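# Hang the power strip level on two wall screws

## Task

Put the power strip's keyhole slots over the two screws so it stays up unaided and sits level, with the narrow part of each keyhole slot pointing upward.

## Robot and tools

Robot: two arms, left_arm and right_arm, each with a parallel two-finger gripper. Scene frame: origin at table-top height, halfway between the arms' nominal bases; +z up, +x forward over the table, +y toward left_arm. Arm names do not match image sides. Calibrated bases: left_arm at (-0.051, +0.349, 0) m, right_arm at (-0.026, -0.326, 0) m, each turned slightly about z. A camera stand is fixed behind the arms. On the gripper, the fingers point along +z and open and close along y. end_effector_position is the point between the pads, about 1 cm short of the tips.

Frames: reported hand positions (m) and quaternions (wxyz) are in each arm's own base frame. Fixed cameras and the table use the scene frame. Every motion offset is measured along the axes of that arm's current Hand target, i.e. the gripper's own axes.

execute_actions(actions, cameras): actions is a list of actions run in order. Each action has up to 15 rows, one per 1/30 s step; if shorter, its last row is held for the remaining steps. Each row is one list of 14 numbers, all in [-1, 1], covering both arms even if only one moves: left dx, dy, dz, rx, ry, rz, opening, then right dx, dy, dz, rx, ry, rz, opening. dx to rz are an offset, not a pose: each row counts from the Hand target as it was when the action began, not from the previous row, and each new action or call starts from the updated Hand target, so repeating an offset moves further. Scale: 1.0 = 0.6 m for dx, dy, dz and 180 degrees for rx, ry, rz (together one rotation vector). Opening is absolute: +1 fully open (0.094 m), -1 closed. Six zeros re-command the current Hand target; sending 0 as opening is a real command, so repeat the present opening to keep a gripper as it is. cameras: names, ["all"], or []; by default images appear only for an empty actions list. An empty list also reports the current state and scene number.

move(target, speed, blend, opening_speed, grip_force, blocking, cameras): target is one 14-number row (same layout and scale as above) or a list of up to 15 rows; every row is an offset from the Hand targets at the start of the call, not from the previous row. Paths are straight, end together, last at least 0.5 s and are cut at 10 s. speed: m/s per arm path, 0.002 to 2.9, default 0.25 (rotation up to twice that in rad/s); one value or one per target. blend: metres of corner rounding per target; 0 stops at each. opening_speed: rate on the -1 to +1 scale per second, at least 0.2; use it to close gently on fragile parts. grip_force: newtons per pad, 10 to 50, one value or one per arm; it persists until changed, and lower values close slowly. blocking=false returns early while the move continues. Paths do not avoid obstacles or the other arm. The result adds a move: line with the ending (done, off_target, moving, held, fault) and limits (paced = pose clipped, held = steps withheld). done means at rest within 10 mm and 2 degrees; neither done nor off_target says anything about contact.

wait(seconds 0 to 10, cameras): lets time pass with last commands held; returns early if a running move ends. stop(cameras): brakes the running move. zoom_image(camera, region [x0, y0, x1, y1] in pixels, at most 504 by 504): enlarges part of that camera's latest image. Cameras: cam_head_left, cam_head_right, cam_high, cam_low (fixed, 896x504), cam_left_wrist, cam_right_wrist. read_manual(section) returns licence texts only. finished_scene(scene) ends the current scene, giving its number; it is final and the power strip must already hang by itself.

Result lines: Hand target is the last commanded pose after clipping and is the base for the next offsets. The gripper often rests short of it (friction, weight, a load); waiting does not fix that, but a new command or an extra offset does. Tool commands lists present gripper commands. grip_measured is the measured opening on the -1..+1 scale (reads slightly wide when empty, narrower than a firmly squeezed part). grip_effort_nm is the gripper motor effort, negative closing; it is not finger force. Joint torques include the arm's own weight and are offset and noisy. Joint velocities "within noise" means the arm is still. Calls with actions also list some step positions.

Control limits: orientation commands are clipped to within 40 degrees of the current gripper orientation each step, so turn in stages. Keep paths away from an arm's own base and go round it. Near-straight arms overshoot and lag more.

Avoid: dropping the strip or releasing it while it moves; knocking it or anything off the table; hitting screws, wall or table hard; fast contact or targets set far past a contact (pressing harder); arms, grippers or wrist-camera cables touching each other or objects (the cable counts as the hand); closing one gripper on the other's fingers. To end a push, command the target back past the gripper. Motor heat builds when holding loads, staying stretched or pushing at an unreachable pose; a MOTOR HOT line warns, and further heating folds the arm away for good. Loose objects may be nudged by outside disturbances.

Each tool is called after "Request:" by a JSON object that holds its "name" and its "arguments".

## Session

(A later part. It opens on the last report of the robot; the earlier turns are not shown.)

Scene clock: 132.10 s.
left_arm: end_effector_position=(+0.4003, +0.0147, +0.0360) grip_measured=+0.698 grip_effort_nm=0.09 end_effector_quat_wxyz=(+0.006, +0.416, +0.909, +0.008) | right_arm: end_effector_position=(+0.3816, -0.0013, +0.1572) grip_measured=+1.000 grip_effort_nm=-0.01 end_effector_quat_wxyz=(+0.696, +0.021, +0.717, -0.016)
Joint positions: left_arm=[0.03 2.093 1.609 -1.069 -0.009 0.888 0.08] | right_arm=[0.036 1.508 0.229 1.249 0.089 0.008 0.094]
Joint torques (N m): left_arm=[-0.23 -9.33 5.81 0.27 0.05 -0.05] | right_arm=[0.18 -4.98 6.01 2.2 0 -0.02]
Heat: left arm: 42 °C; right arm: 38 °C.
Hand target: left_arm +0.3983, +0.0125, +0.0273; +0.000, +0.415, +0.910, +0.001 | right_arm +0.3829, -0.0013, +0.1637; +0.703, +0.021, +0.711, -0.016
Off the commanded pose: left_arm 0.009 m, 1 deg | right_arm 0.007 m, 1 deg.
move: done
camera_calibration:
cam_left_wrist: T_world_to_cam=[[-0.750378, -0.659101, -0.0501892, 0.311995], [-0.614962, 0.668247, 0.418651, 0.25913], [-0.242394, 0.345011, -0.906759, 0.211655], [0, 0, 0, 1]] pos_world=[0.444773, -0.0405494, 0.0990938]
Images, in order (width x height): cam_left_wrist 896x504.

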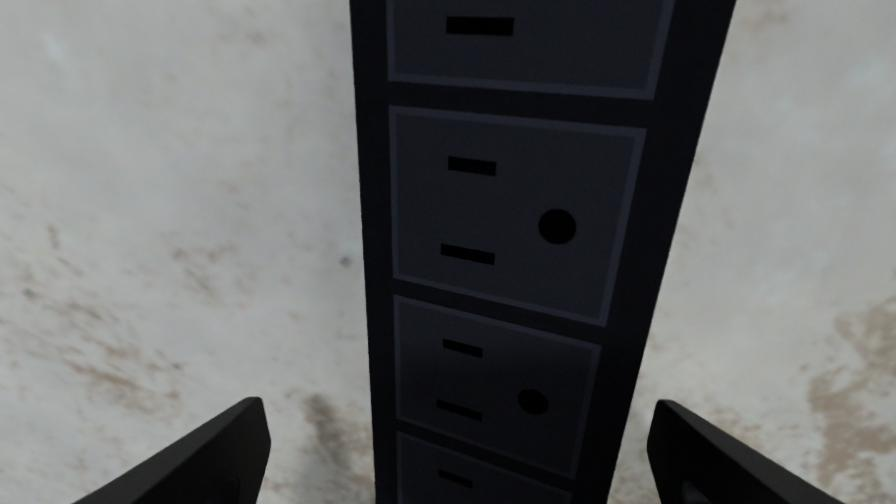

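Request:
{"name": "move", "arguments": {"target": [[0,-0.014,0,0,0,0.045,0.7,0,0,0,0,0,0,1.0],[0,-0.014,0.01,0,0,0.045,0,0,0,0,0,0,0,1.0]], "speed": 0.1, "opening_speed": 0.4, "cameras": ["cam_left_wrist"]}}

Scene clock: 141.00 s.
left_arm: end_effector_position=(+0.3942, +0.0109, +0.0242) grip_measured=+0.062 grip_effort_nm=-0.98 end_effector_quat_wxyz=(+0.000, +0.472, +0.882, +0.005) | right_arm: end_effector_position=(+0.3816, -0.0013, +0.1572) grip_measured=+1.000 grip_effort_nm=-0.01 end_effector_quat_wxyz=(+0.696, +0.021, +0.717, -0.016)
Joint positions: left_arm=[0.021 2.093 1.56 -1.032 -0.009 1.005 0.05] | right_arm=[0.036 1.508 0.229 1.249 0.089 0.008 0.094]
Joint torques (N m): left_arm=[-0.69 -10.63 5.44 0.22 0.04 0.05] | right_arm=[-0.08 -4.97 6.08 2.21 -0.04 -0.03]
Heat: left arm: 40 °C; right arm: 38 °C.
Hand target: left_arm +0.3919, +0.0070, +0.0212; +0.000, +0.478, +0.878, +0.001 | right_arm +0.3829, -0.0013, +0.1637; +0.703, +0.021, +0.711, -0.016
Off the commanded pose: left_arm 0.005 m, 1 deg | right_arm 0.007 m, 1 deg.
move: done
camera_calibration:
cam_left_wrist: T_world_to_cam=[[-0.827567, -0.559923, -0.0402493, 0.333392], [-0.521062, 0.739494, 0.426195, 0.224882], [-0.208872, 0.373677, -0.903736, 0.187176], [0, 0, 0, 1]] pos_world=[0.432178, -0.0495686, 0.0867328]
Images, in order (width x height): cam_left_wrist 896x504.

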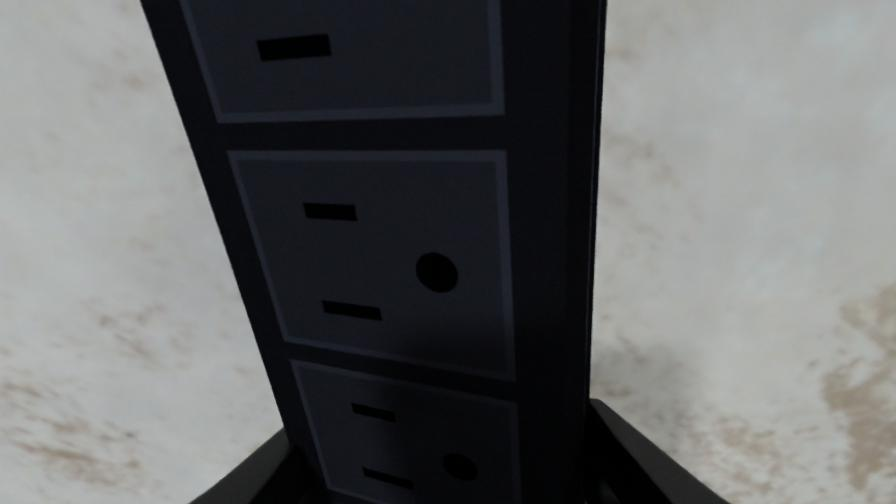

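Request:
{"name": "move", "arguments": {"target": [[0,0,-0.33,0,0,0,0.0,0,0,0,0,0,0,1.0],[-0.148,-0.339,-0.40,-0.390,-0.378,0.378,0.0,0,0,0,0,0,0,1.0]], "speed": 0.25, "cameras": ["cam_left_wrist","cam_head_left","cam_head_right"]}}

Scene clock: 156.37 s.
left_arm: end_effector_position=(+0.2723, -0.1744, +0.2441) grip_measured=+0.005 grip_effort_nm=-0.67 end_effector_quat_wxyz=(+0.659, +0.684, +0.250, +0.188) | right_arm: end_effector_position=(+0.3816, -0.0013, +0.1572) grip_measured=+1.000 grip_effort_nm=-0.01 end_effector_quat_wxyz=(+0.696, +0.021, +0.717, -0.016)
Joint positions: left_arm=[-0.177 0.893 0.4 0.408 0.763 1.558 0.047] | right_arm=[0.036 1.508 0.229 1.249 0.089 0.008 0.094]
Joint torques (N m): left_arm=[-0.72 -1.73 8.1 2.56 0.19 0.18] | right_arm=[0.05 -5.08 6.02 2.21 -0.03 -0.02]
Heat: left arm: 40 °C; right arm: 38 °C.
Hand target: left_arm +0.2693, -0.1784, +0.2609; +0.675, +0.675, +0.209, +0.211 | right_arm +0.3829, -0.0013, +0.1637; +0.703, +0.021, +0.711, -0.016
Off the commanded pose: left_arm 0.018 m, 6 deg | right_arm 0.007 m, 1 deg.
move: off_target (left_arm)
camera_calibration:
cam_left_wrist: T_world_to_cam=[[-0.0819613, -0.0217724, -0.996398, 0.261833], [0.478695, 0.876029, -0.0585186, 0.0745349], [0.874147, -0.481767, -0.0613781, -0.219963], [0, 0, 0, 1]] pos_world=[0.17806, -0.165565, 0.25175]
Images, in order (width x height): cam_head_left 896x504, cam_head_right 896x504, cam_left_wrist 896x504.

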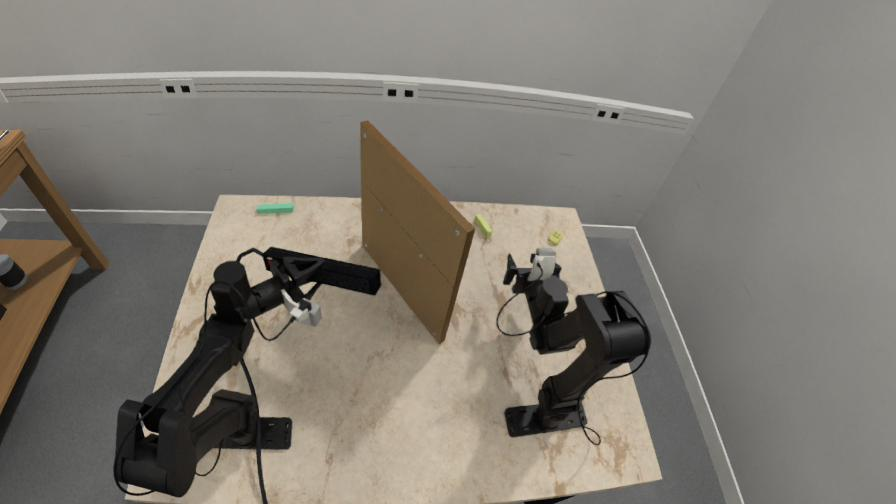

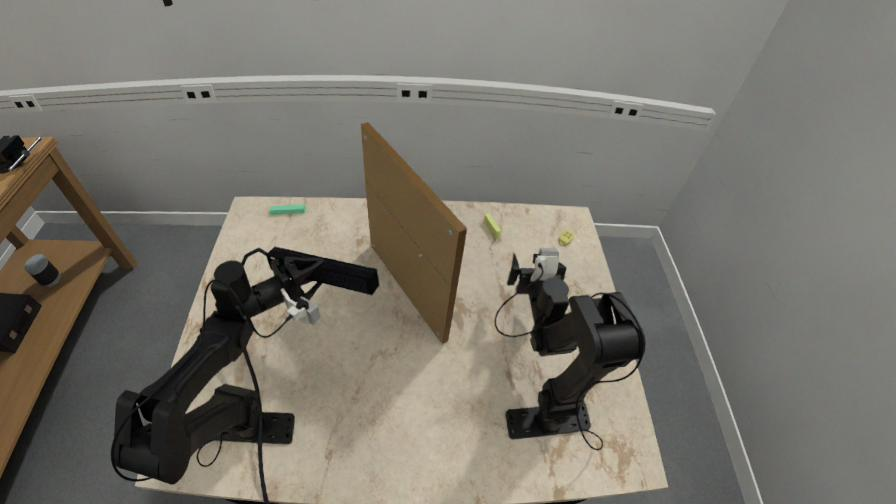

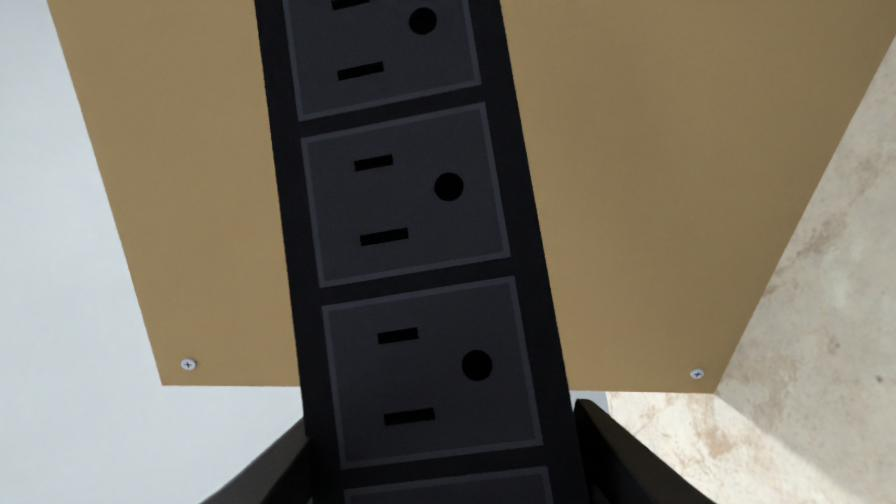

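Request:
{"name": "move", "arguments": {"target": [[0,0,0,0,0,0,0.0,-0.355,0.07,-0.308,0,0,0,-0.9],[0,0,0,0,0,0,0.0,-0.362,0.534,-0.334,-0.321,0.149,-0.09,-0.9]], "speed": 0.25, "blend": [0.04,0], "cameras": ["cam_right_wrist","cam_head_left"]}}

Scene clock: 185.20 s.
left_arm: end_effector_position=(+0.2721, -0.1745, +0.2449) grip_measured=+0.004 grip_effort_nm=-0.74 end_effector_quat_wxyz=(+0.660, +0.683, +0.250, +0.188) | right_arm: end_effector_position=(+0.2007, +0.3275, +0.3724) grip_measured=-0.897 grip_effort_nm=-0.15 end_effector_quat_wxyz=(+0.431, -0.409, +0.770, +0.232)
Joint positions: left_arm=[-0.177 0.893 0.4 0.411 0.765 1.554 0.047] | right_arm=[1.044 1.316 1.612 -0.844 0.054 0.037 0.005]
Joint torques (N m): left_arm=[-0.73 -1.65 8.1 2.55 0.18 0.19] | right_arm=[-0.5 -3.99 11.04 1.92 -0.06 -0.13]
Heat: left arm: 49 °C; right arm: 38 °C.
Hand target: left_arm +0.2692, -0.1784, +0.2609; +0.675, +0.675, +0.209, +0.211 | right_arm +0.2021, +0.3277, +0.3851; +0.441, -0.409, +0.763, +0.236
Off the commanded pose: left_arm 0.017 m, 6 deg | right_arm 0.013 m, 1 deg.
move: off_target (left_arm, right_arm)
camera_calibration:
cam_right_wrist: T_world_to_cam=[[0.823128, -0.567683, -0.0140042, 0.0262126], [-0.482932, -0.686842, -0.543162, 0.560009], [0.298725, 0.453855, -0.839511, 0.190746], [0, 0, 0, 1]] pos_world=[0.19189, 0.312947, 0.464676]
Images, in order (width x height): cam_head_left 896x504, cam_right_wrist 896x504.

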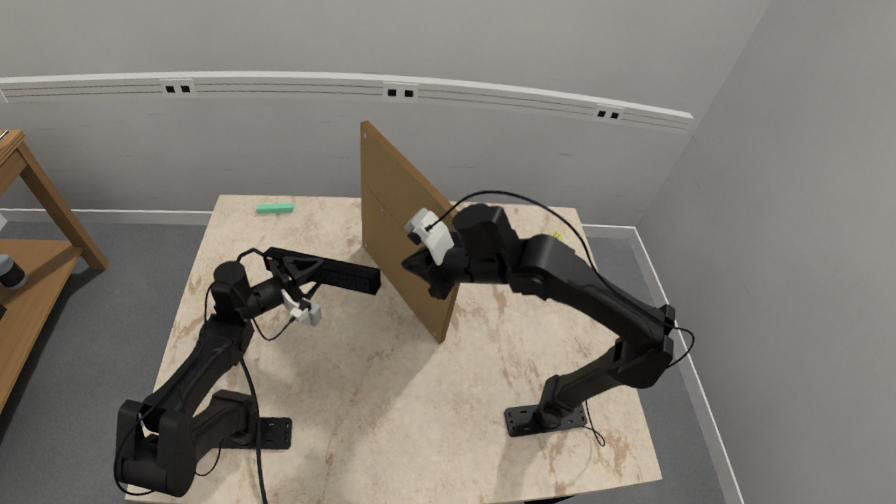

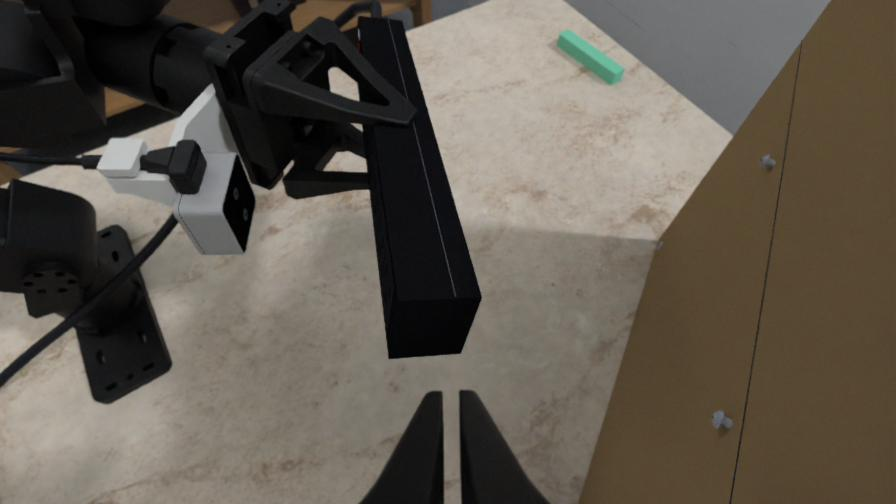

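Request:
{"name": "move", "arguments": {"target": [0,0,0,0,-0.23,0,0.0,0,0,0,0,0,0,-0.9], "speed": 0.25, "cameras": ["cam_right_wrist","cam_head_left"]}}

Scene clock: 193.07 s.
left_arm: end_effector_position=(+0.2677, -0.1797, +0.2577) grip_measured=+0.000 grip_effort_nm=0.00 end_effector_quat_wxyz=(+0.706, +0.708, +0.007, +0.011) | right_arm: end_effector_position=(+0.2005, +0.3276, +0.3723) grip_measured=-0.897 grip_effort_nm=-0.15 end_effector_quat_wxyz=(+0.431, -0.409, +0.770, +0.232)
Joint positions: left_arm=[-0.002 1.374 0.658 0.659 1.543 1.633 0.047] | right_arm=[1.044 1.316 1.612 -0.844 0.053 0.037 0.005]
Joint torques (N m): left_arm=[0.24 -3.7 8.94 1.16 0.17 -0.04] | right_arm=[-0.54 -3.99 10.99 1.87 -0.04 -0.13]
Heat: left arm: 49 °C; right arm: 39 °C.
Hand target: left_arm +0.2693, -0.1784, +0.2609; +0.706, +0.706, -0.043, -0.041 | right_arm +0.2021, +0.3277, +0.3852; +0.441, -0.409, +0.763, +0.236
Off the commanded pose: left_arm 0.004 m, 8 deg | right_arm 0.013 m, 1 deg.
joint sent to its limit (left arm) — joint 5 (wrist yaw), upper limit. The joint targets are off in orientation, not in position.
move: off_target (left_arm, right_arm)
camera_calibration:
cam_right_wrist: T_world_to_cam=[[0.823459, -0.567195, -0.0143043, 0.0262171], [-0.482792, -0.687233, -0.542791, 0.559829], [0.298038, 0.453873, -0.839746, 0.190926], [0, 0, 0, 1]] pos_world=[0.191789, 0.312947, 0.464575]
Images, in order (width x height): cam_head_left 896x504, cam_right_wrist 896x504.

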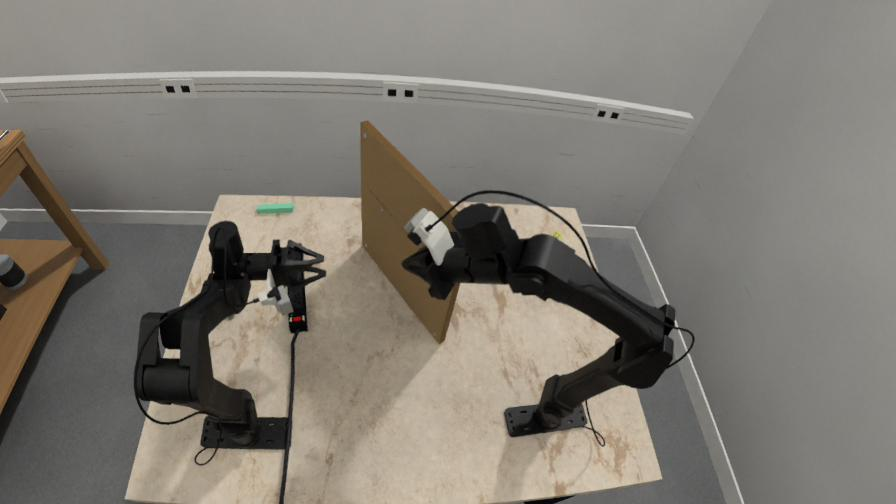

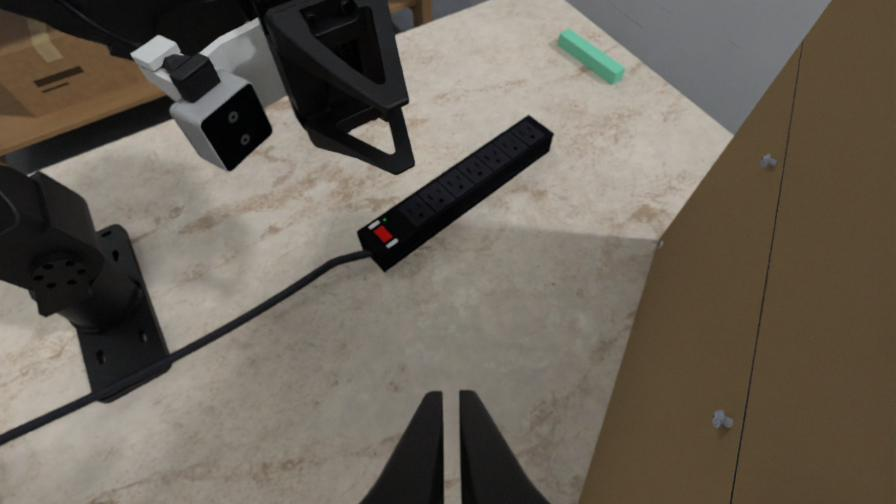

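Request:
{"name": "move", "arguments": {"target": [[0.193,-0.05,-0.257,0.0997,-0.654,0.654,0.7,0,0,0,0,0,0,-0.9],[0.193,-0.16,-0.257,0.0997,-0.654,0.654,0.7,0,0,0,0,0,0,-0.9]], "speed": 0.5, "blend": [0.03,0], "cameras": ["cam_left_wrist","cam_right_wrist"]}}

Scene clock: 207.90 s.
left_arm: end_effector_position=(+0.4052, -0.0406, +0.1634) grip_measured=+0.698 grip_effort_nm=0.10 end_effector_quat_wxyz=(+0.588, +0.688, -0.156, +0.395) | right_arm: end_effector_position=(+0.2005, +0.3276, +0.3723) grip_measured=-0.897 grip_effort_nm=-0.15 end_effector_quat_wxyz=(+0.431, -0.409, +0.770, +0.232)
Joint positions: left_arm=[0.356 2.09 0.892 1.502 1.557 2.082 0.08] | right_arm=[1.044 1.316 1.612 -0.844 0.053 0.037 0.005]
Joint torques (N m): left_arm=[0.46 -8.69 4.66 1.89 -0.17 0] | right_arm=[-0.46 -3.85 11 1.9 -0.04 -0.12]
Heat: left arm: 45 °C; right arm: 39 °C.
Hand target: left_arm +0.4027, -0.0388, +0.1653; +0.507, +0.627, -0.484, +0.341 | right_arm +0.2021, +0.3277, +0.3852; +0.441, -0.409, +0.763, +0.236
Off the commanded pose: left_arm 0.004 m, 155 deg; orientation clipped | right_arm 0.013 m, 1 deg.
joint sent to its limit (left arm) — joint 4 (wrist pitch), upper limit; joint 5 (wrist yaw), upper limit; joint 6 (wrist roll), upper limit. The joint targets are off in orientation, not in position.
move: off_target (left_arm, right_arm); limits=paced
camera_calibration:
cam_left_wrist: T_world_to_cam=[[0.685527, 0.229208, -0.691026, -0.155518], [0.439662, 0.626202, 0.643869, -0.22004], [0.580302, -0.745208, 0.328505, -0.231954], [0, 0, 0, 1]] pos_world=[0.337959, 0.000581484, 0.110408]
cam_right_wrist: T_world_to_cam=[[0.823459, -0.567195, -0.0143043, 0.0262171], [-0.482792, -0.687233, -0.542791, 0.559829], [0.298038, 0.453873, -0.839746, 0.190926], [0, 0, 0, 1]] pos_world=[0.191789, 0.312947, 0.464575]
Images, in order (width x height): cam_left_wrist 896x504, cam_right_wrist 896x504.

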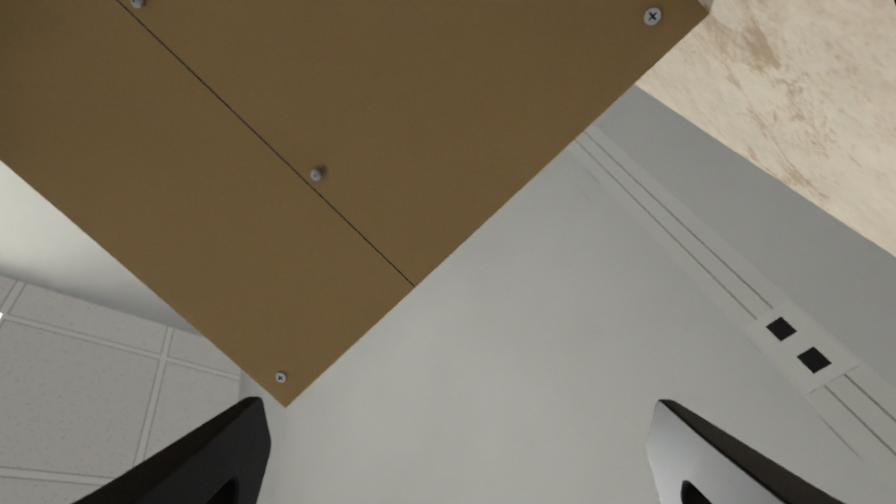

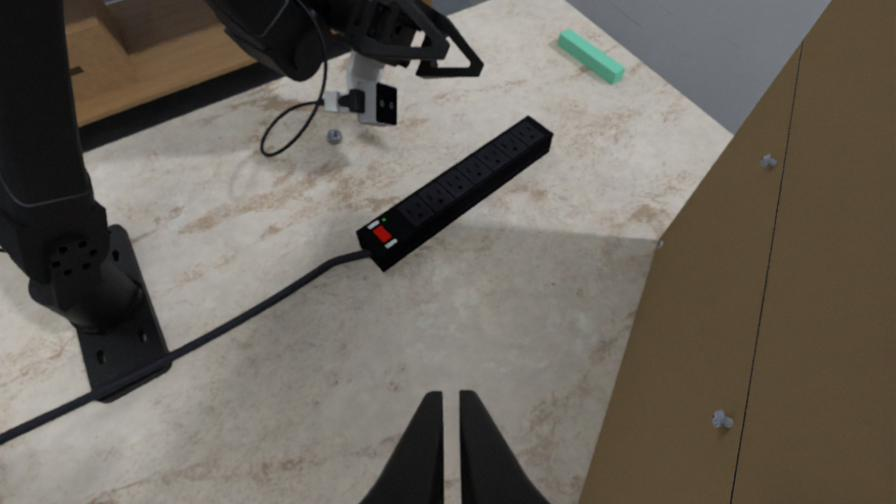

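Request:
{"name": "move", "arguments": {"target": [0,0.0,0,0,0,-0.66,0.7,0,0,0,0,0,0,-0.9], "speed": 0.6}}

Scene clock: 215.67 s.
left_arm: end_effector_position=(+0.4015, -0.0419, +0.1573) grip_measured=+0.698 grip_effort_nm=0.09 end_effector_quat_wxyz=(+0.693, +0.599, +0.378, -0.136) | right_arm: end_effector_position=(+0.2005, +0.3276, +0.3723) grip_measured=-0.897 grip_effort_nm=-0.15 end_effector_quat_wxyz=(+0.431, -0.409, +0.770, +0.232)
Joint positions: left_arm=[0.356 1.967 0.892 0.825 1.557 1.063 0.08] | right_arm=[1.044 1.316 1.612 -0.844 0.053 0.037 0.005]
Joint torques (N m): left_arm=[0.5 -10.62 6.98 0.95 0.13 -0.09] | right_arm=[-0.23 -3.96 11.1 1.86 -0.05 -0.08]
Heat: left arm: 45 °C; right arm: 39 °C.
Hand target: left_arm +0.4027, -0.0388, +0.1654; +0.552, +0.735, +0.293, -0.263 | right_arm +0.2021, +0.3277, +0.3852; +0.441, -0.409, +0.763, +0.236
Off the commanded pose: left_arm 0.009 m, 29 deg | right_arm 0.013 m, 1 deg.
joint sent to its limit (left arm) — joint 5 (wrist yaw), upper limit. The joint targets are off in orientation, not in position.
move: off_target (left_arm, right_arm)

Request:
{"name": "move", "arguments": {"target": [0,0.0,0,-0.522,0.135,-0.247,0.7,0,0,0,0,0,0,-0.9], "speed": 0.6}}

Scene clock: 248.57 s.
left_arm: end_effector_position=(+0.3997, -0.0367, +0.1586) grip_measured=+0.699 grip_effort_nm=0.08 end_effector_quat_wxyz=(+0.704, +0.002, +0.710, +0.002) | right_arm: end_effector_position=(+0.2005, +0.3276, +0.3723) grip_measured=-0.897 grip_effort_nm=-0.15 end_effector_quat_wxyz=(+0.431, -0.409, +0.770, +0.232)
Joint positions: left_arm=[-0.171 1.613 0.302 1.302 -0.172 0.004 0.08] | right_arm=[1.044 1.316 1.612 -0.844 0.053 0.037 0.005]
Joint torques (N m): left_arm=[-0.81 -6.6 6.8 1.73 -0.1 -0.06] | right_arm=[-0.39 -4.08 11.17 1.87 -0.05 -0.14]
Heat: left arm: 41 °C; right arm: 39 °C.
Hand target: left_arm +0.4027, -0.0389, +0.1653; +0.707, -0.001, +0.707, +0.000 | right_arm +0.2021, +0.3277, +0.3852; +0.441, -0.409, +0.763, +0.236
Off the commanded pose: left_arm 0.008 m, 1 deg | right_arm 0.013 m, 1 deg.
move: off_target (right_arm)

Request:
{"name": "move", "arguments": {"target": [0,0.0,0,-0.047,0.498,-0.047,0.7,0,0,0,0,0,0,-0.9], "speed": 0.6, "cameras": ["cam_left_wrist"]}}

Scene clock: 253.90 s.
left_arm: end_effector_position=(+0.4021, -0.0404, +0.1658) grip_measured=+0.699 grip_effort_nm=0.08 end_effector_quat_wxyz=(+0.027, -0.091, +0.995, -0.004) | right_arm: end_effector_position=(+0.2005, +0.3276, +0.3723) grip_measured=-0.897 grip_effort_nm=-0.15 end_effector_quat_wxyz=(+0.431, -0.409, +0.770, +0.232)
Joint positions: left_arm=[-0.104 2.075 2.1 -1.543 -0.002 -0.286 0.08] | right_arm=[1.044 1.316 1.612 -0.844 0.053 0.037 0.005]
Joint torques (N m): left_arm=[0.5 -9.2 8.32 0.08 0.02 -0.02] | right_arm=[-0.39 -3.99 11.1 1.85 -0.03 -0.11]
Heat: left arm: 42 °C; right arm: 40 °C.
Hand target: left_arm +0.4027, -0.0389, +0.1653; +0.000, -0.095, +0.996, -0.001 | right_arm +0.2021, +0.3277, +0.3852; +0.441, -0.409, +0.763, +0.236
Off the commanded pose: left_arm 0.002 m, 3 deg | right_arm 0.013 m, 1 deg.
joint sent to its limit (left arm) — joint 4 (wrist pitch), lower limit. The joint targets still meet the commanded pose.
move: off_target (left_arm, right_arm)
camera_calibration:
cam_left_wrist: T_world_to_cam=[[0.190134, -0.9816, -0.0175981, -0.113136], [-0.908855, -0.182765, 0.374939, 0.333651], [-0.371256, -0.0552944, -0.926883, 0.387818], [0, 0, 0, 1]] pos_world=[0.468731, -0.0286306, 0.232372]
Images, in order (width x height): cam_left_wrist 896x504.

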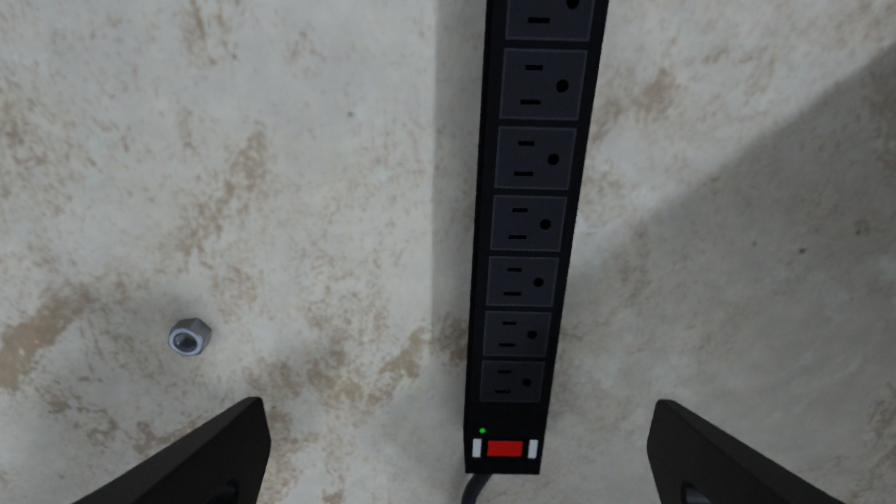

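Request:
{"name": "move", "arguments": {"target": [[0.022,-0.057,0.1,0,0,0.005,0.7,0,0,0,0,0,0,-0.9],[0.022,-0.057,0.24,0,0,0.005,0.7,0,0,0,0,0,0,-0.9]], "speed": [0.2,0.1], "cameras": ["cam_left_wrist"]}}

Scene clock: 260.53 s.
left_arm: end_effector_position=(+0.3979, -0.0760, +0.0302) grip_measured=+0.699 grip_effort_nm=0.08 end_effector_quat_wxyz=(+0.008, -0.085, +0.996, -0.003) | right_arm: end_effector_position=(+0.2005, +0.3276, +0.3723) grip_measured=-0.897 grip_effort_nm=-0.15 end_effector_quat_wxyz=(+0.431, -0.409, +0.770, +0.232)
Joint positions: left_arm=[-0.19 2.117 1.622 -1.06 0.002 -0.36 0.08] | right_arm=[1.044 1.316 1.612 -0.844 0.053 0.037 0.005]
Joint torques (N m): left_arm=[0.03 -9.5 5.79 0.28 -0.03 -0.04] | right_arm=[-0.57 -4.05 11.04 1.89 -0.05 -0.13]
Heat: left arm: 41 °C; right arm: 40 °C.
Hand target: left_arm +0.3963, -0.0752, +0.0214; +0.000, -0.087, +0.996, -0.001 | right_arm +0.2021, +0.3277, +0.3852; +0.441, -0.409, +0.763, +0.236
Off the commanded pose: left_arm 0.009 m, 1 deg | right_arm 0.013 m, 1 deg.
move: off_target (right_arm)
camera_calibration:
cam_left_wrist: T_world_to_cam=[[0.176407, -0.984041, -0.0233206, -0.144201], [-0.896303, -0.170381, 0.409403, 0.369156], [-0.406843, -0.0513193, -0.912056, 0.272604], [0, 0, 0, 1]] pos_world=[0.467221, -0.065013, 0.0941333]
Images, in order (width x height): cam_left_wrist 896x504.

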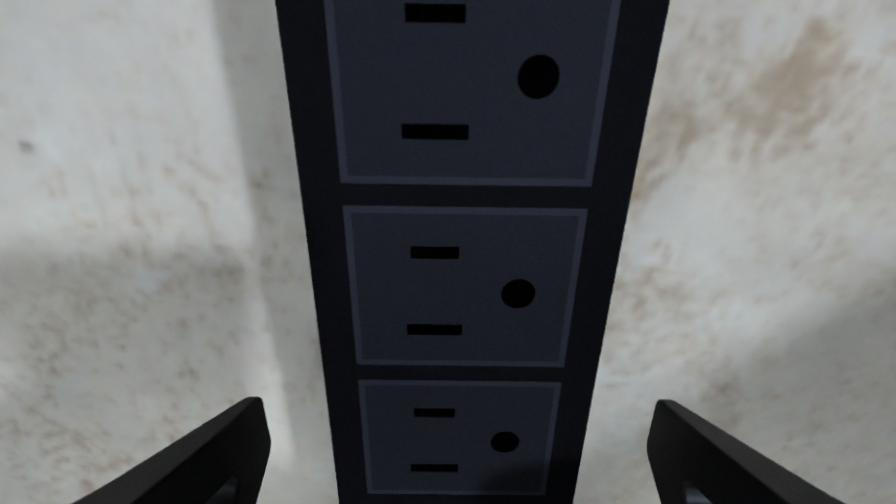

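Request:
{"name": "move", "arguments": {"target": [[0,0,0.012,0,0,0,0.7,0,0,0,0,0,0,-0.9],[0,0,0.012,0,0,0,-0.4,0,0,0,0,0,0,-0.9]], "speed": 0.08, "opening_speed": 0.6}}

Request:
{"name": "move", "arguments": {"target": [0,0,-0.35,0,0,0,-0.4,0,0,0,0,0,0,-0.9], "speed": 0.12, "cameras": ["cam_left_wrist","cam_right_wrist"]}}

Scene clock: 266.13 s.
left_arm: end_effector_position=(+0.4000, -0.0763, +0.0270) grip_measured=-0.100 grip_effort_nm=-1.03 end_effector_quat_wxyz=(+0.013, -0.085, +0.996, -0.004) | right_arm: end_effector_position=(+0.2005, +0.3276, +0.3723) grip_measured=-0.897 grip_effort_nm=-0.15 end_effector_quat_wxyz=(+0.431, -0.409, +0.770, +0.232)
Joint positions: left_arm=[-0.19 2.117 1.609 -1.035 0.001 -0.36 0.042] | right_arm=[1.044 1.316 1.612 -0.844 0.053 0.037 0.005]
Joint torques (N m): left_arm=[0.02 -8.88 5.49 0.31 -0.02 -0.03] | right_arm=[-0.49 -3.86 11.04 1.88 -0.02 -0.11]
Heat: left arm: 40 °C; right arm: 40 °C.
Hand target: left_arm +0.3963, -0.0752, +0.0142; +0.000, -0.087, +0.996, -0.001 | right_arm +0.2021, +0.3277, +0.3852; +0.441, -0.409, +0.763, +0.236
Off the commanded pose: left_arm 0.013 m, 2 deg | right_arm 0.013 m, 1 deg.
move: off_target (left_arm, right_arm); target 2's new opening was sent with left_arm's hand 0.013 m and 2 deg from that target

Scene clock: 268.30 s.
left_arm: end_effector_position=(+0.3879, -0.0741, +0.2071) grip_measured=-0.101 grip_effort_nm=-1.02 end_effector_quat_wxyz=(+0.066, -0.085, +0.994, -0.020) | right_arm: end_effector_position=(+0.2005, +0.3276, +0.3723) grip_measured=-0.897 grip_effort_nm=-0.15 end_effector_quat_wxyz=(+0.431, -0.409, +0.770, +0.232)
Joint positions: left_arm=[-0.19 1.989 2.137 -1.581 0.002 -0.36 0.042] | right_arm=[1.044 1.316 1.612 -0.844 0.053 0.037 0.005]
Joint torques (N m): left_arm=[0.1 -11.44 8.95 0.65 -0.03 -0.02] | right_arm=[-0.39 -4.05 10.96 1.89 -0.05 -0.14]
Heat: left arm: 40 °C; right arm: 40 °C.
Hand target: left_arm +0.3961, -0.0749, +0.2243; +0.000, -0.087, +0.996, -0.001 | right_arm +0.2021, +0.3277, +0.3852; +0.441, -0.409, +0.763, +0.236
Off the commanded pose: left_arm 0.019 m, 8 deg | right_arm 0.013 m, 1 deg.
joint read past its limit (left arm) — joint 4 (wrist pitch), lower limit.
joint sent to its limit (left arm) — joint 4 (wrist pitch), lower limit. The joint targets are off in orientation, not in position.
move: off_target (left_arm, right_arm)
camera_calibration:
cam_left_wrist: T_world_to_cam=[[0.176925, -0.984006, 0.0207489, -0.145824], [-0.938737, -0.162376, 0.303986, 0.326983], [-0.295755, -0.0732606, -0.952451, 0.39361], [0, 0, 0, 1]] pos_world=[0.449163, -0.0615609, 0.278521]
cam_right_wrist: T_world_to_cam=[[0.823459, -0.567195, -0.0143043, 0.0262171], [-0.482792, -0.687233, -0.542791, 0.559829], [0.298038, 0.453873, -0.839746, 0.190926], [0, 0, 0, 1]] pos_world=[0.191789, 0.312947, 0.464575]
Images, in order (width x height): cam_left_wrist 896x504, cam_right_wrist 896x504.

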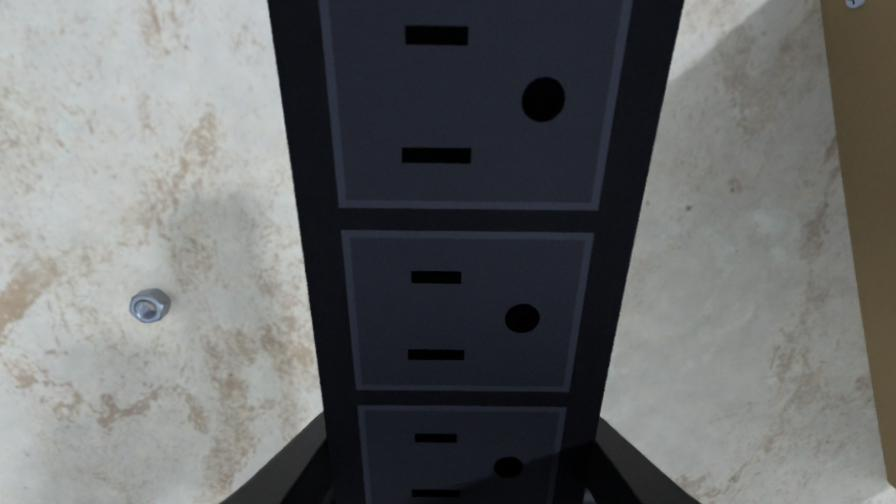

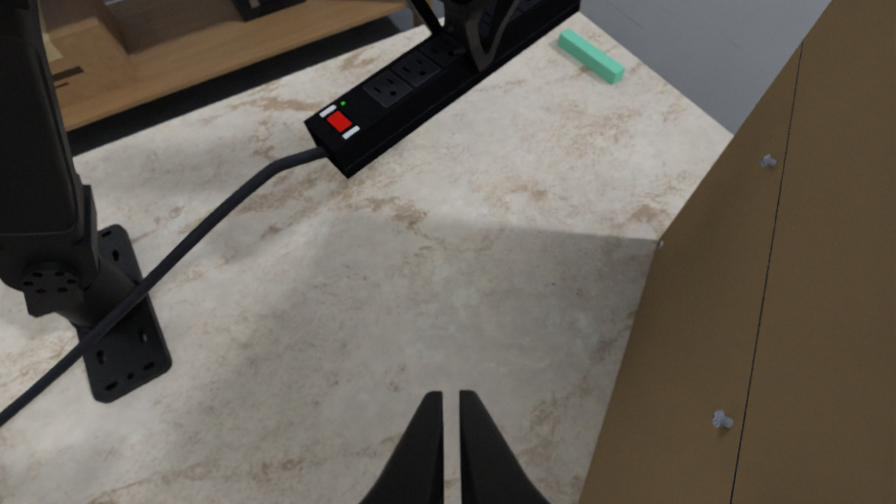

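Request:
{"name": "move", "arguments": {"target": [0,0,-0.06,0.047,-0.498,0.047,-0.4,0,0,0,0,0,0,-0.9], "speed": 0.35}}

Request:
{"name": "move", "arguments": {"target": [-0.04,-0.172,-0.212,0.239,-0.239,0.457,-0.4,0,0,0,0,0,0,-0.9], "speed": 0.35, "cameras": ["cam_left_wrist","cam_right_wrist","cam_head_left"]}}

Scene clock: 277.47 s.
left_arm: end_effector_position=(+0.3830, -0.0759, +0.2087) grip_measured=-0.101 grip_effort_nm=-1.03 end_effector_quat_wxyz=(+0.633, +0.020, +0.774, +0.006) | right_arm: end_effector_position=(+0.2005, +0.3276, +0.3723) grip_measured=-0.897 grip_effort_nm=-0.15 end_effector_quat_wxyz=(+0.431, -0.409, +0.770, +0.232)
Joint positions: left_arm=[-0.345 1.182 0.52 0.451 -0.322 -0.032 0.042] | right_arm=[1.044 1.316 1.612 -0.844 0.053 0.037 0.005]
Joint torques (N m): left_arm=[1.22 -4.05 9.18 3.8 -0.06 0.24] | right_arm=[-0.46 -3.99 11.02 1.86 -0.07 -0.13]
Heat: left arm: 42 °C; right arm: 40 °C.
Hand target: left_arm +0.3961, -0.0748, +0.2601; +0.707, +0.004, +0.707, -0.006 | right_arm +0.2021, +0.3277, +0.3852; +0.441, -0.409, +0.763, +0.236
Off the commanded pose: left_arm 0.053 m, 12 deg | right_arm 0.013 m, 1 deg.
move: off_target (left_arm, right_arm)

Scene clock: 281.13 s.
left_arm: end_effector_position=(+0.2669, -0.1757, +0.2460) grip_measured=-0.101 grip_effort_nm=-1.03 end_effector_quat_wxyz=(+0.657, +0.689, +0.260, +0.162) | right_arm: end_effector_position=(+0.2005, +0.3276, +0.3723) grip_measured=-0.897 grip_effort_nm=-0.15 end_effector_quat_wxyz=(+0.431, -0.409, +0.770, +0.232)
Joint positions: left_arm=[-0.172 0.873 0.429 0.324 0.792 1.538 0.042] | right_arm=[1.044 1.316 1.612 -0.844 0.053 0.037 0.005]
Joint torques (N m): left_arm=[0.55 -3.19 12.44 2.3 0.21 0.29] | right_arm=[-0.44 -3.96 11.04 1.85 -0.03 -0.09]
Heat: left arm: 44 °C; right arm: 40 °C.
Hand target: left_arm +0.2674, -0.1762, +0.2845; +0.677, +0.675, +0.207, +0.206 | right_arm +0.2021, +0.3277, +0.3852; +0.441, -0.409, +0.763, +0.236
Off the commanded pose: left_arm 0.038 m, 8 deg | right_arm 0.013 m, 1 deg.
move: off_target (left_arm, right_arm)
camera_calibration:
cam_left_wrist: T_world_to_cam=[[-0.134152, -0.0277347, -0.990573, 0.274683], [0.493955, 0.864701, -0.091106, 0.0803366], [0.859076, -0.50152, -0.102301, -0.205161], [0, 0, 0, 1]] pos_world=[0.173416, -0.164741, 0.258424]
cam_right_wrist: T_world_to_cam=[[0.823459, -0.567195, -0.0143043, 0.0262171], [-0.482792, -0.687233, -0.542791, 0.559829], [0.298038, 0.453873, -0.839746, 0.190926], [0, 0, 0, 1]] pos_world=[0.191789, 0.312947, 0.464575]
Images, in order (width x height): cam_head_left 896x504, cam_left_wrist 896x504, cam_right_wrist 896x504.

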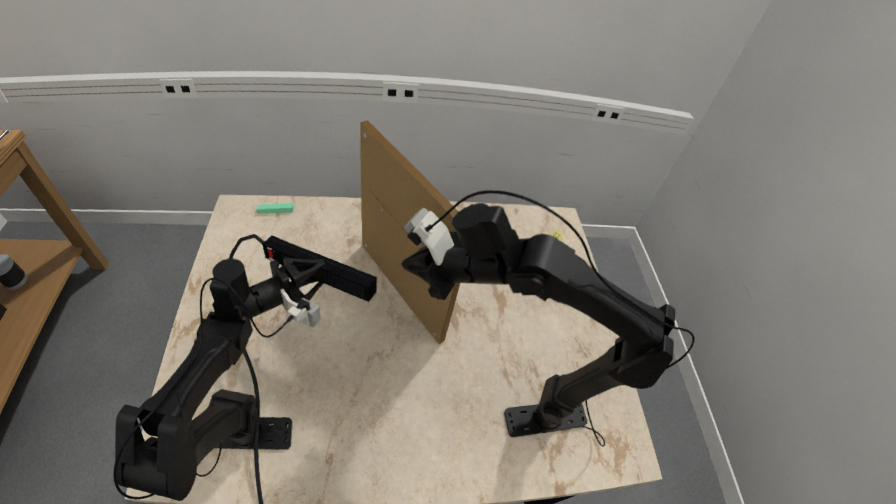

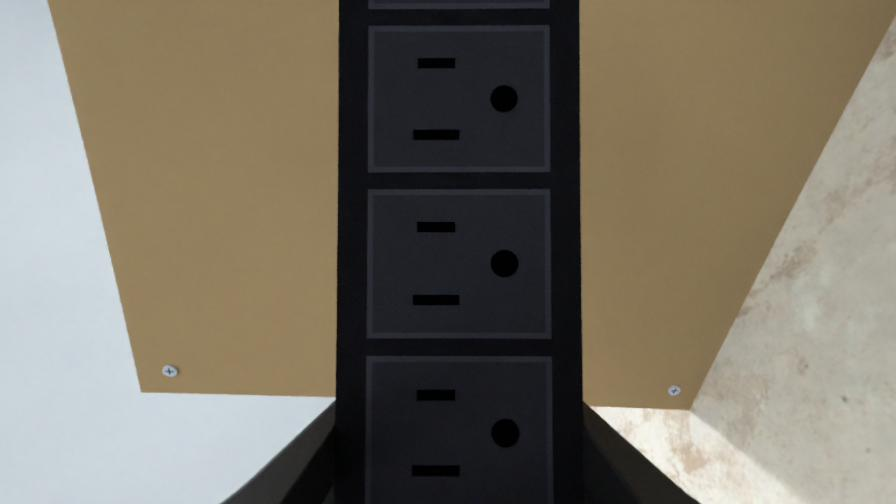

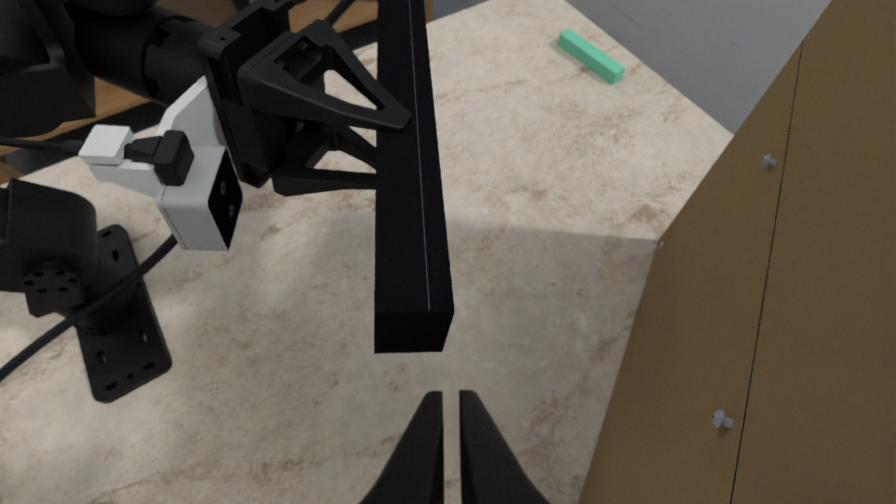

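Request:
{"name": "move", "arguments": {"target": [0,0,0,0,-0.2,0,-0.4,0,0,0,0,0,0,-0.9], "speed": 0.15, "cameras": ["cam_right_wrist","cam_head_left"]}}

Request:
{"name": "zoom_image", "arguments": {"camera": "cam_right_wrist", "region": [340, 0, 640, 360]}}

Scene clock: 288.07 s.
left_arm: end_effector_position=(+0.2650, -0.1780, +0.2670) grip_measured=-0.101 grip_effort_nm=-1.03 end_effector_quat_wxyz=(+0.704, +0.707, +0.055, -0.028) | right_arm: end_effector_position=(+0.2005, +0.3276, +0.3723) grip_measured=-0.897 grip_effort_nm=-0.15 end_effector_quat_wxyz=(+0.431, -0.409, +0.770, +0.232)
Joint positions: left_arm=[0.005 1.32 0.705 0.419 1.537 1.649 0.042] | right_arm=[1.044 1.316 1.612 -0.844 0.053 0.037 0.005]
Joint torques (N m): left_arm=[0.5 -4.33 11.34 1.62 0.32 0.34] | right_arm=[-0.39 -4.15 10.91 1.84 -0.04 -0.11]
Heat: left arm: 45 °C; right arm: 40 °C.
Hand target: left_arm +0.2675, -0.1762, +0.2844; +0.708, +0.706, -0.012, -0.013 | right_arm +0.2021, +0.3277, +0.3852; +0.441, -0.409, +0.763, +0.236
Off the commanded pose: left_arm 0.018 m, 8 deg | right_arm 0.013 m, 1 deg.
joint sent to its limit (left arm) — joint 5 (wrist yaw), upper limit. The joint targets are off in orientation, not in position.
move: off_target (left_arm, right_arm)
camera_calibration:
cam_right_wrist: T_world_to_cam=[[0.823459, -0.567195, -0.0143043, 0.0262171], [-0.482792, -0.687233, -0.542791, 0.559829], [0.298038, 0.453873, -0.839746, 0.190926], [0, 0, 0, 1]] pos_world=[0.191789, 0.312947, 0.464575]
Images, in order (width x height): cam_head_left 896x504, cam_right_wrist 896x504.

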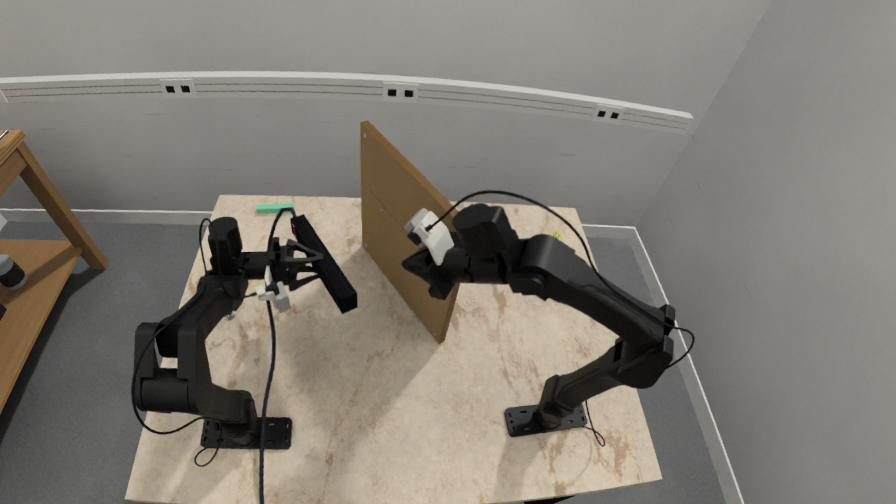

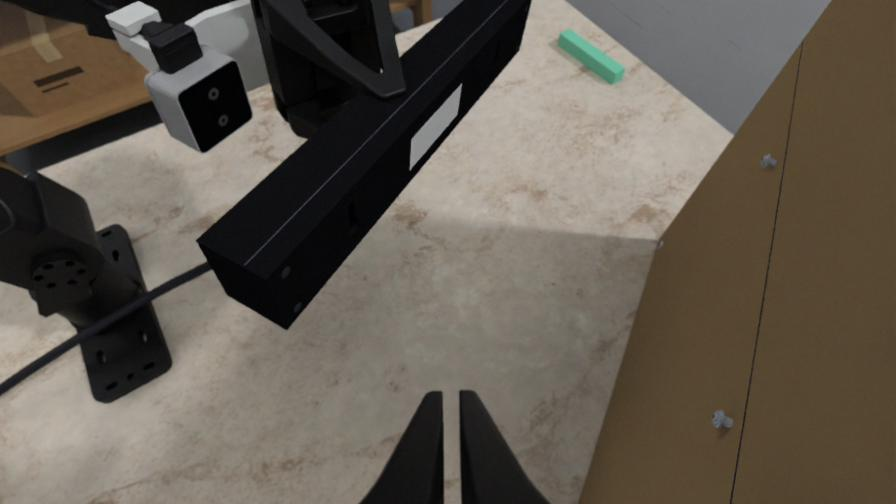

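Scaled by 1.400 from the camera's 896x504 image, which has a finer 1280x720 frame.

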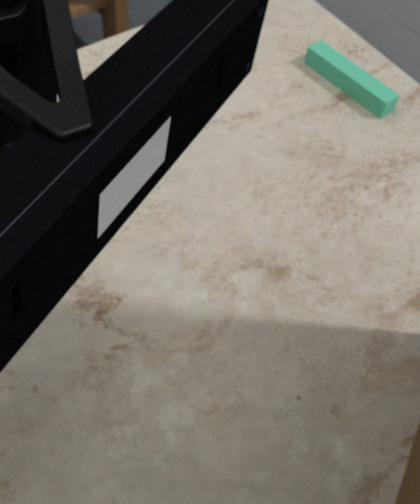

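Request:
{"name": "zoom_image", "arguments": {"camera": "cam_right_wrist", "region": [310, 160, 400, 260]}}

Request:
{"name": "zoom_image", "arguments": {"camera": "cam_right_wrist", "region": [470, 10, 550, 110]}}

Scaled by 5.040 from the camera's 896x504 image, which has a finer 1280x720 frame.

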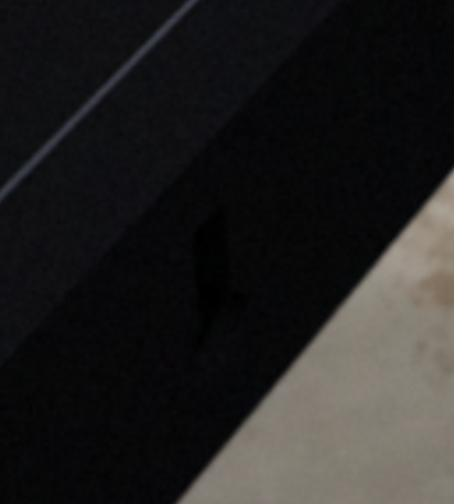

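Scaled by 5.040 from the camera's 896x504 image, which has a finer 1280x720 frame.

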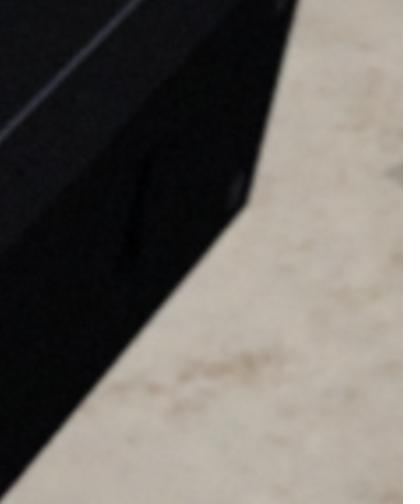

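Request:
{"name": "move", "arguments": {"target": [0.053,0.1,0.03,0,0.2,0,-0.4,0,0,0,0,0,0,-0.9], "speed": 0.15, "cameras": ["cam_right_wrist"]}}

Scene clock: 303.47 s.
left_arm: end_effector_position=(+0.3014, -0.1924, +0.3068) grip_measured=-0.101 grip_effort_nm=-1.03 end_effector_quat_wxyz=(+0.657, +0.690, +0.256, +0.165) | right_arm: end_effector_position=(+0.2005, +0.3276, +0.3723) grip_measured=-0.897 grip_effort_nm=-0.15 end_effector_quat_wxyz=(+0.431, -0.409, +0.770, +0.232)
Joint positions: left_arm=[-0.223 1.024 0.726 0.186 0.743 1.539 0.042] | right_arm=[1.044 1.316 1.612 -0.844 0.053 0.037 0.005]
Joint torques (N m): left_arm=[-0.79 -4.42 12.25 2.3 0.05 0.25] | right_arm=[-0.46 -3.95 10.97 1.86 -0.07 -0.11]
Heat: left arm: 44 °C; right arm: 40 °C.
Hand target: left_arm +0.2987, -0.1951, +0.3444; +0.677, +0.675, +0.208, +0.206 | right_arm +0.2021, +0.3277, +0.3852; +0.441, -0.409, +0.763, +0.236
Off the commanded pose: left_arm 0.038 m, 8 deg | right_arm 0.013 m, 1 deg.
move: off_target (left_arm, right_arm)
camera_calibration:
cam_right_wrist: T_world_to_cam=[[0.823459, -0.567195, -0.0143043, 0.0262171], [-0.482792, -0.687233, -0.542791, 0.559829], [0.298038, 0.453873, -0.839746, 0.190926], [0, 0, 0, 1]] pos_world=[0.191789, 0.312947, 0.464575]
Images, in order (width x height): cam_right_wrist 896x504.

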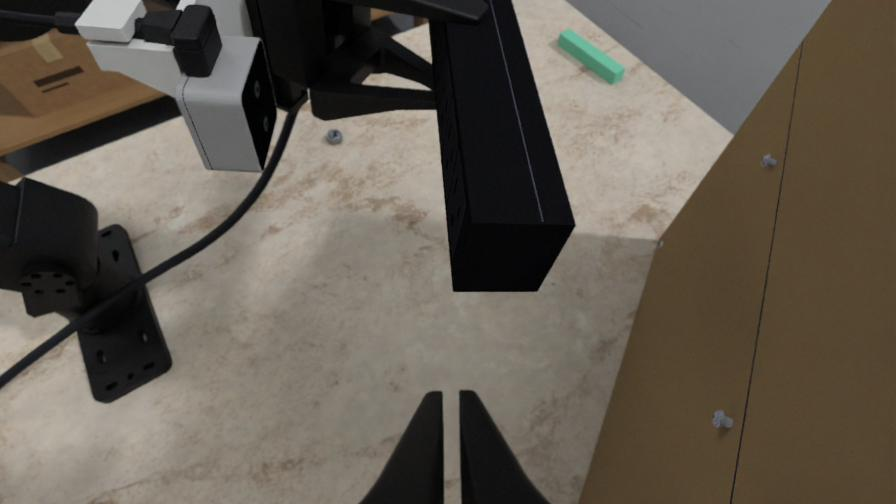

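Request:
{"name": "move", "arguments": {"target": [-0.02,0,0.11,0,0,0,-0.4,0,0,0,0,0,0,-0.9], "speed": 0.08, "cameras": ["cam_right_wrist"]}}

Scene clock: 306.80 s.
left_arm: end_effector_position=(+0.3220, -0.2503, +0.3025) grip_measured=-0.101 grip_effort_nm=-1.03 end_effector_quat_wxyz=(+0.645, +0.700, +0.255, +0.167) | right_arm: end_effector_position=(+0.2005, +0.3276, +0.3723) grip_measured=-0.897 grip_effort_nm=-0.15 end_effector_quat_wxyz=(+0.431, -0.409, +0.770, +0.232)
Joint positions: left_arm=[-0.44 1.195 0.825 0.242 0.524 1.539 0.042] | right_arm=[1.044 1.316 1.612 -0.844 0.053 0.037 0.005]
Joint torques (N m): left_arm=[-0.72 -4.15 12.68 2.7 0.06 0.27] | right_arm=[-0.4 -4.11 11.11 1.86 -0.02 -0.13]
Heat: left arm: 45 °C; right arm: 40 °C.
Hand target: left_arm +0.3256, -0.2565, +0.3446; +0.677, +0.675, +0.207, +0.206 | right_arm +0.2021, +0.3277, +0.3852; +0.441, -0.409, +0.763, +0.236
Off the commanded pose: left_arm 0.043 m, 8 deg | right_arm 0.013 m, 1 deg.
move: off_target (left_arm, right_arm)
camera_calibration:
cam_right_wrist: T_world_to_cam=[[0.823459, -0.567195, -0.0143043, 0.0262171], [-0.482792, -0.687233, -0.542791, 0.559829], [0.298038, 0.453873, -0.839746, 0.190926], [0, 0, 0, 1]] pos_world=[0.191789, 0.312947, 0.464575]
Images, in order (width x height): cam_right_wrist 896x504.

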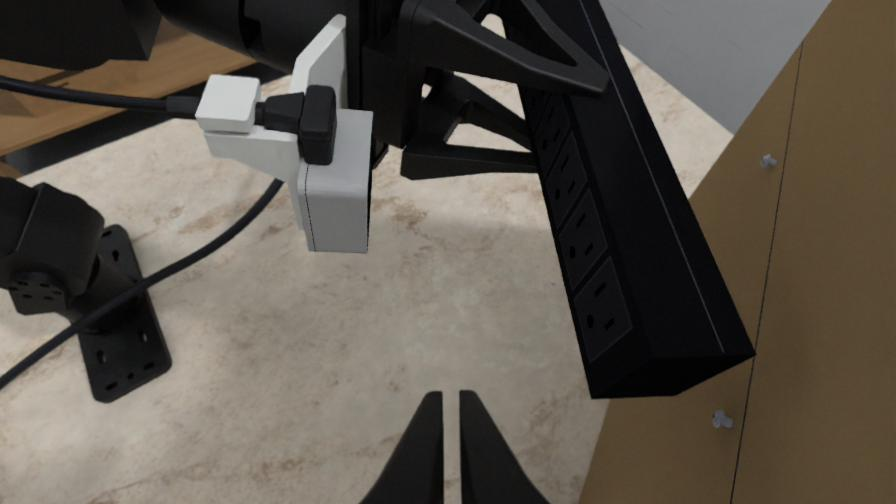

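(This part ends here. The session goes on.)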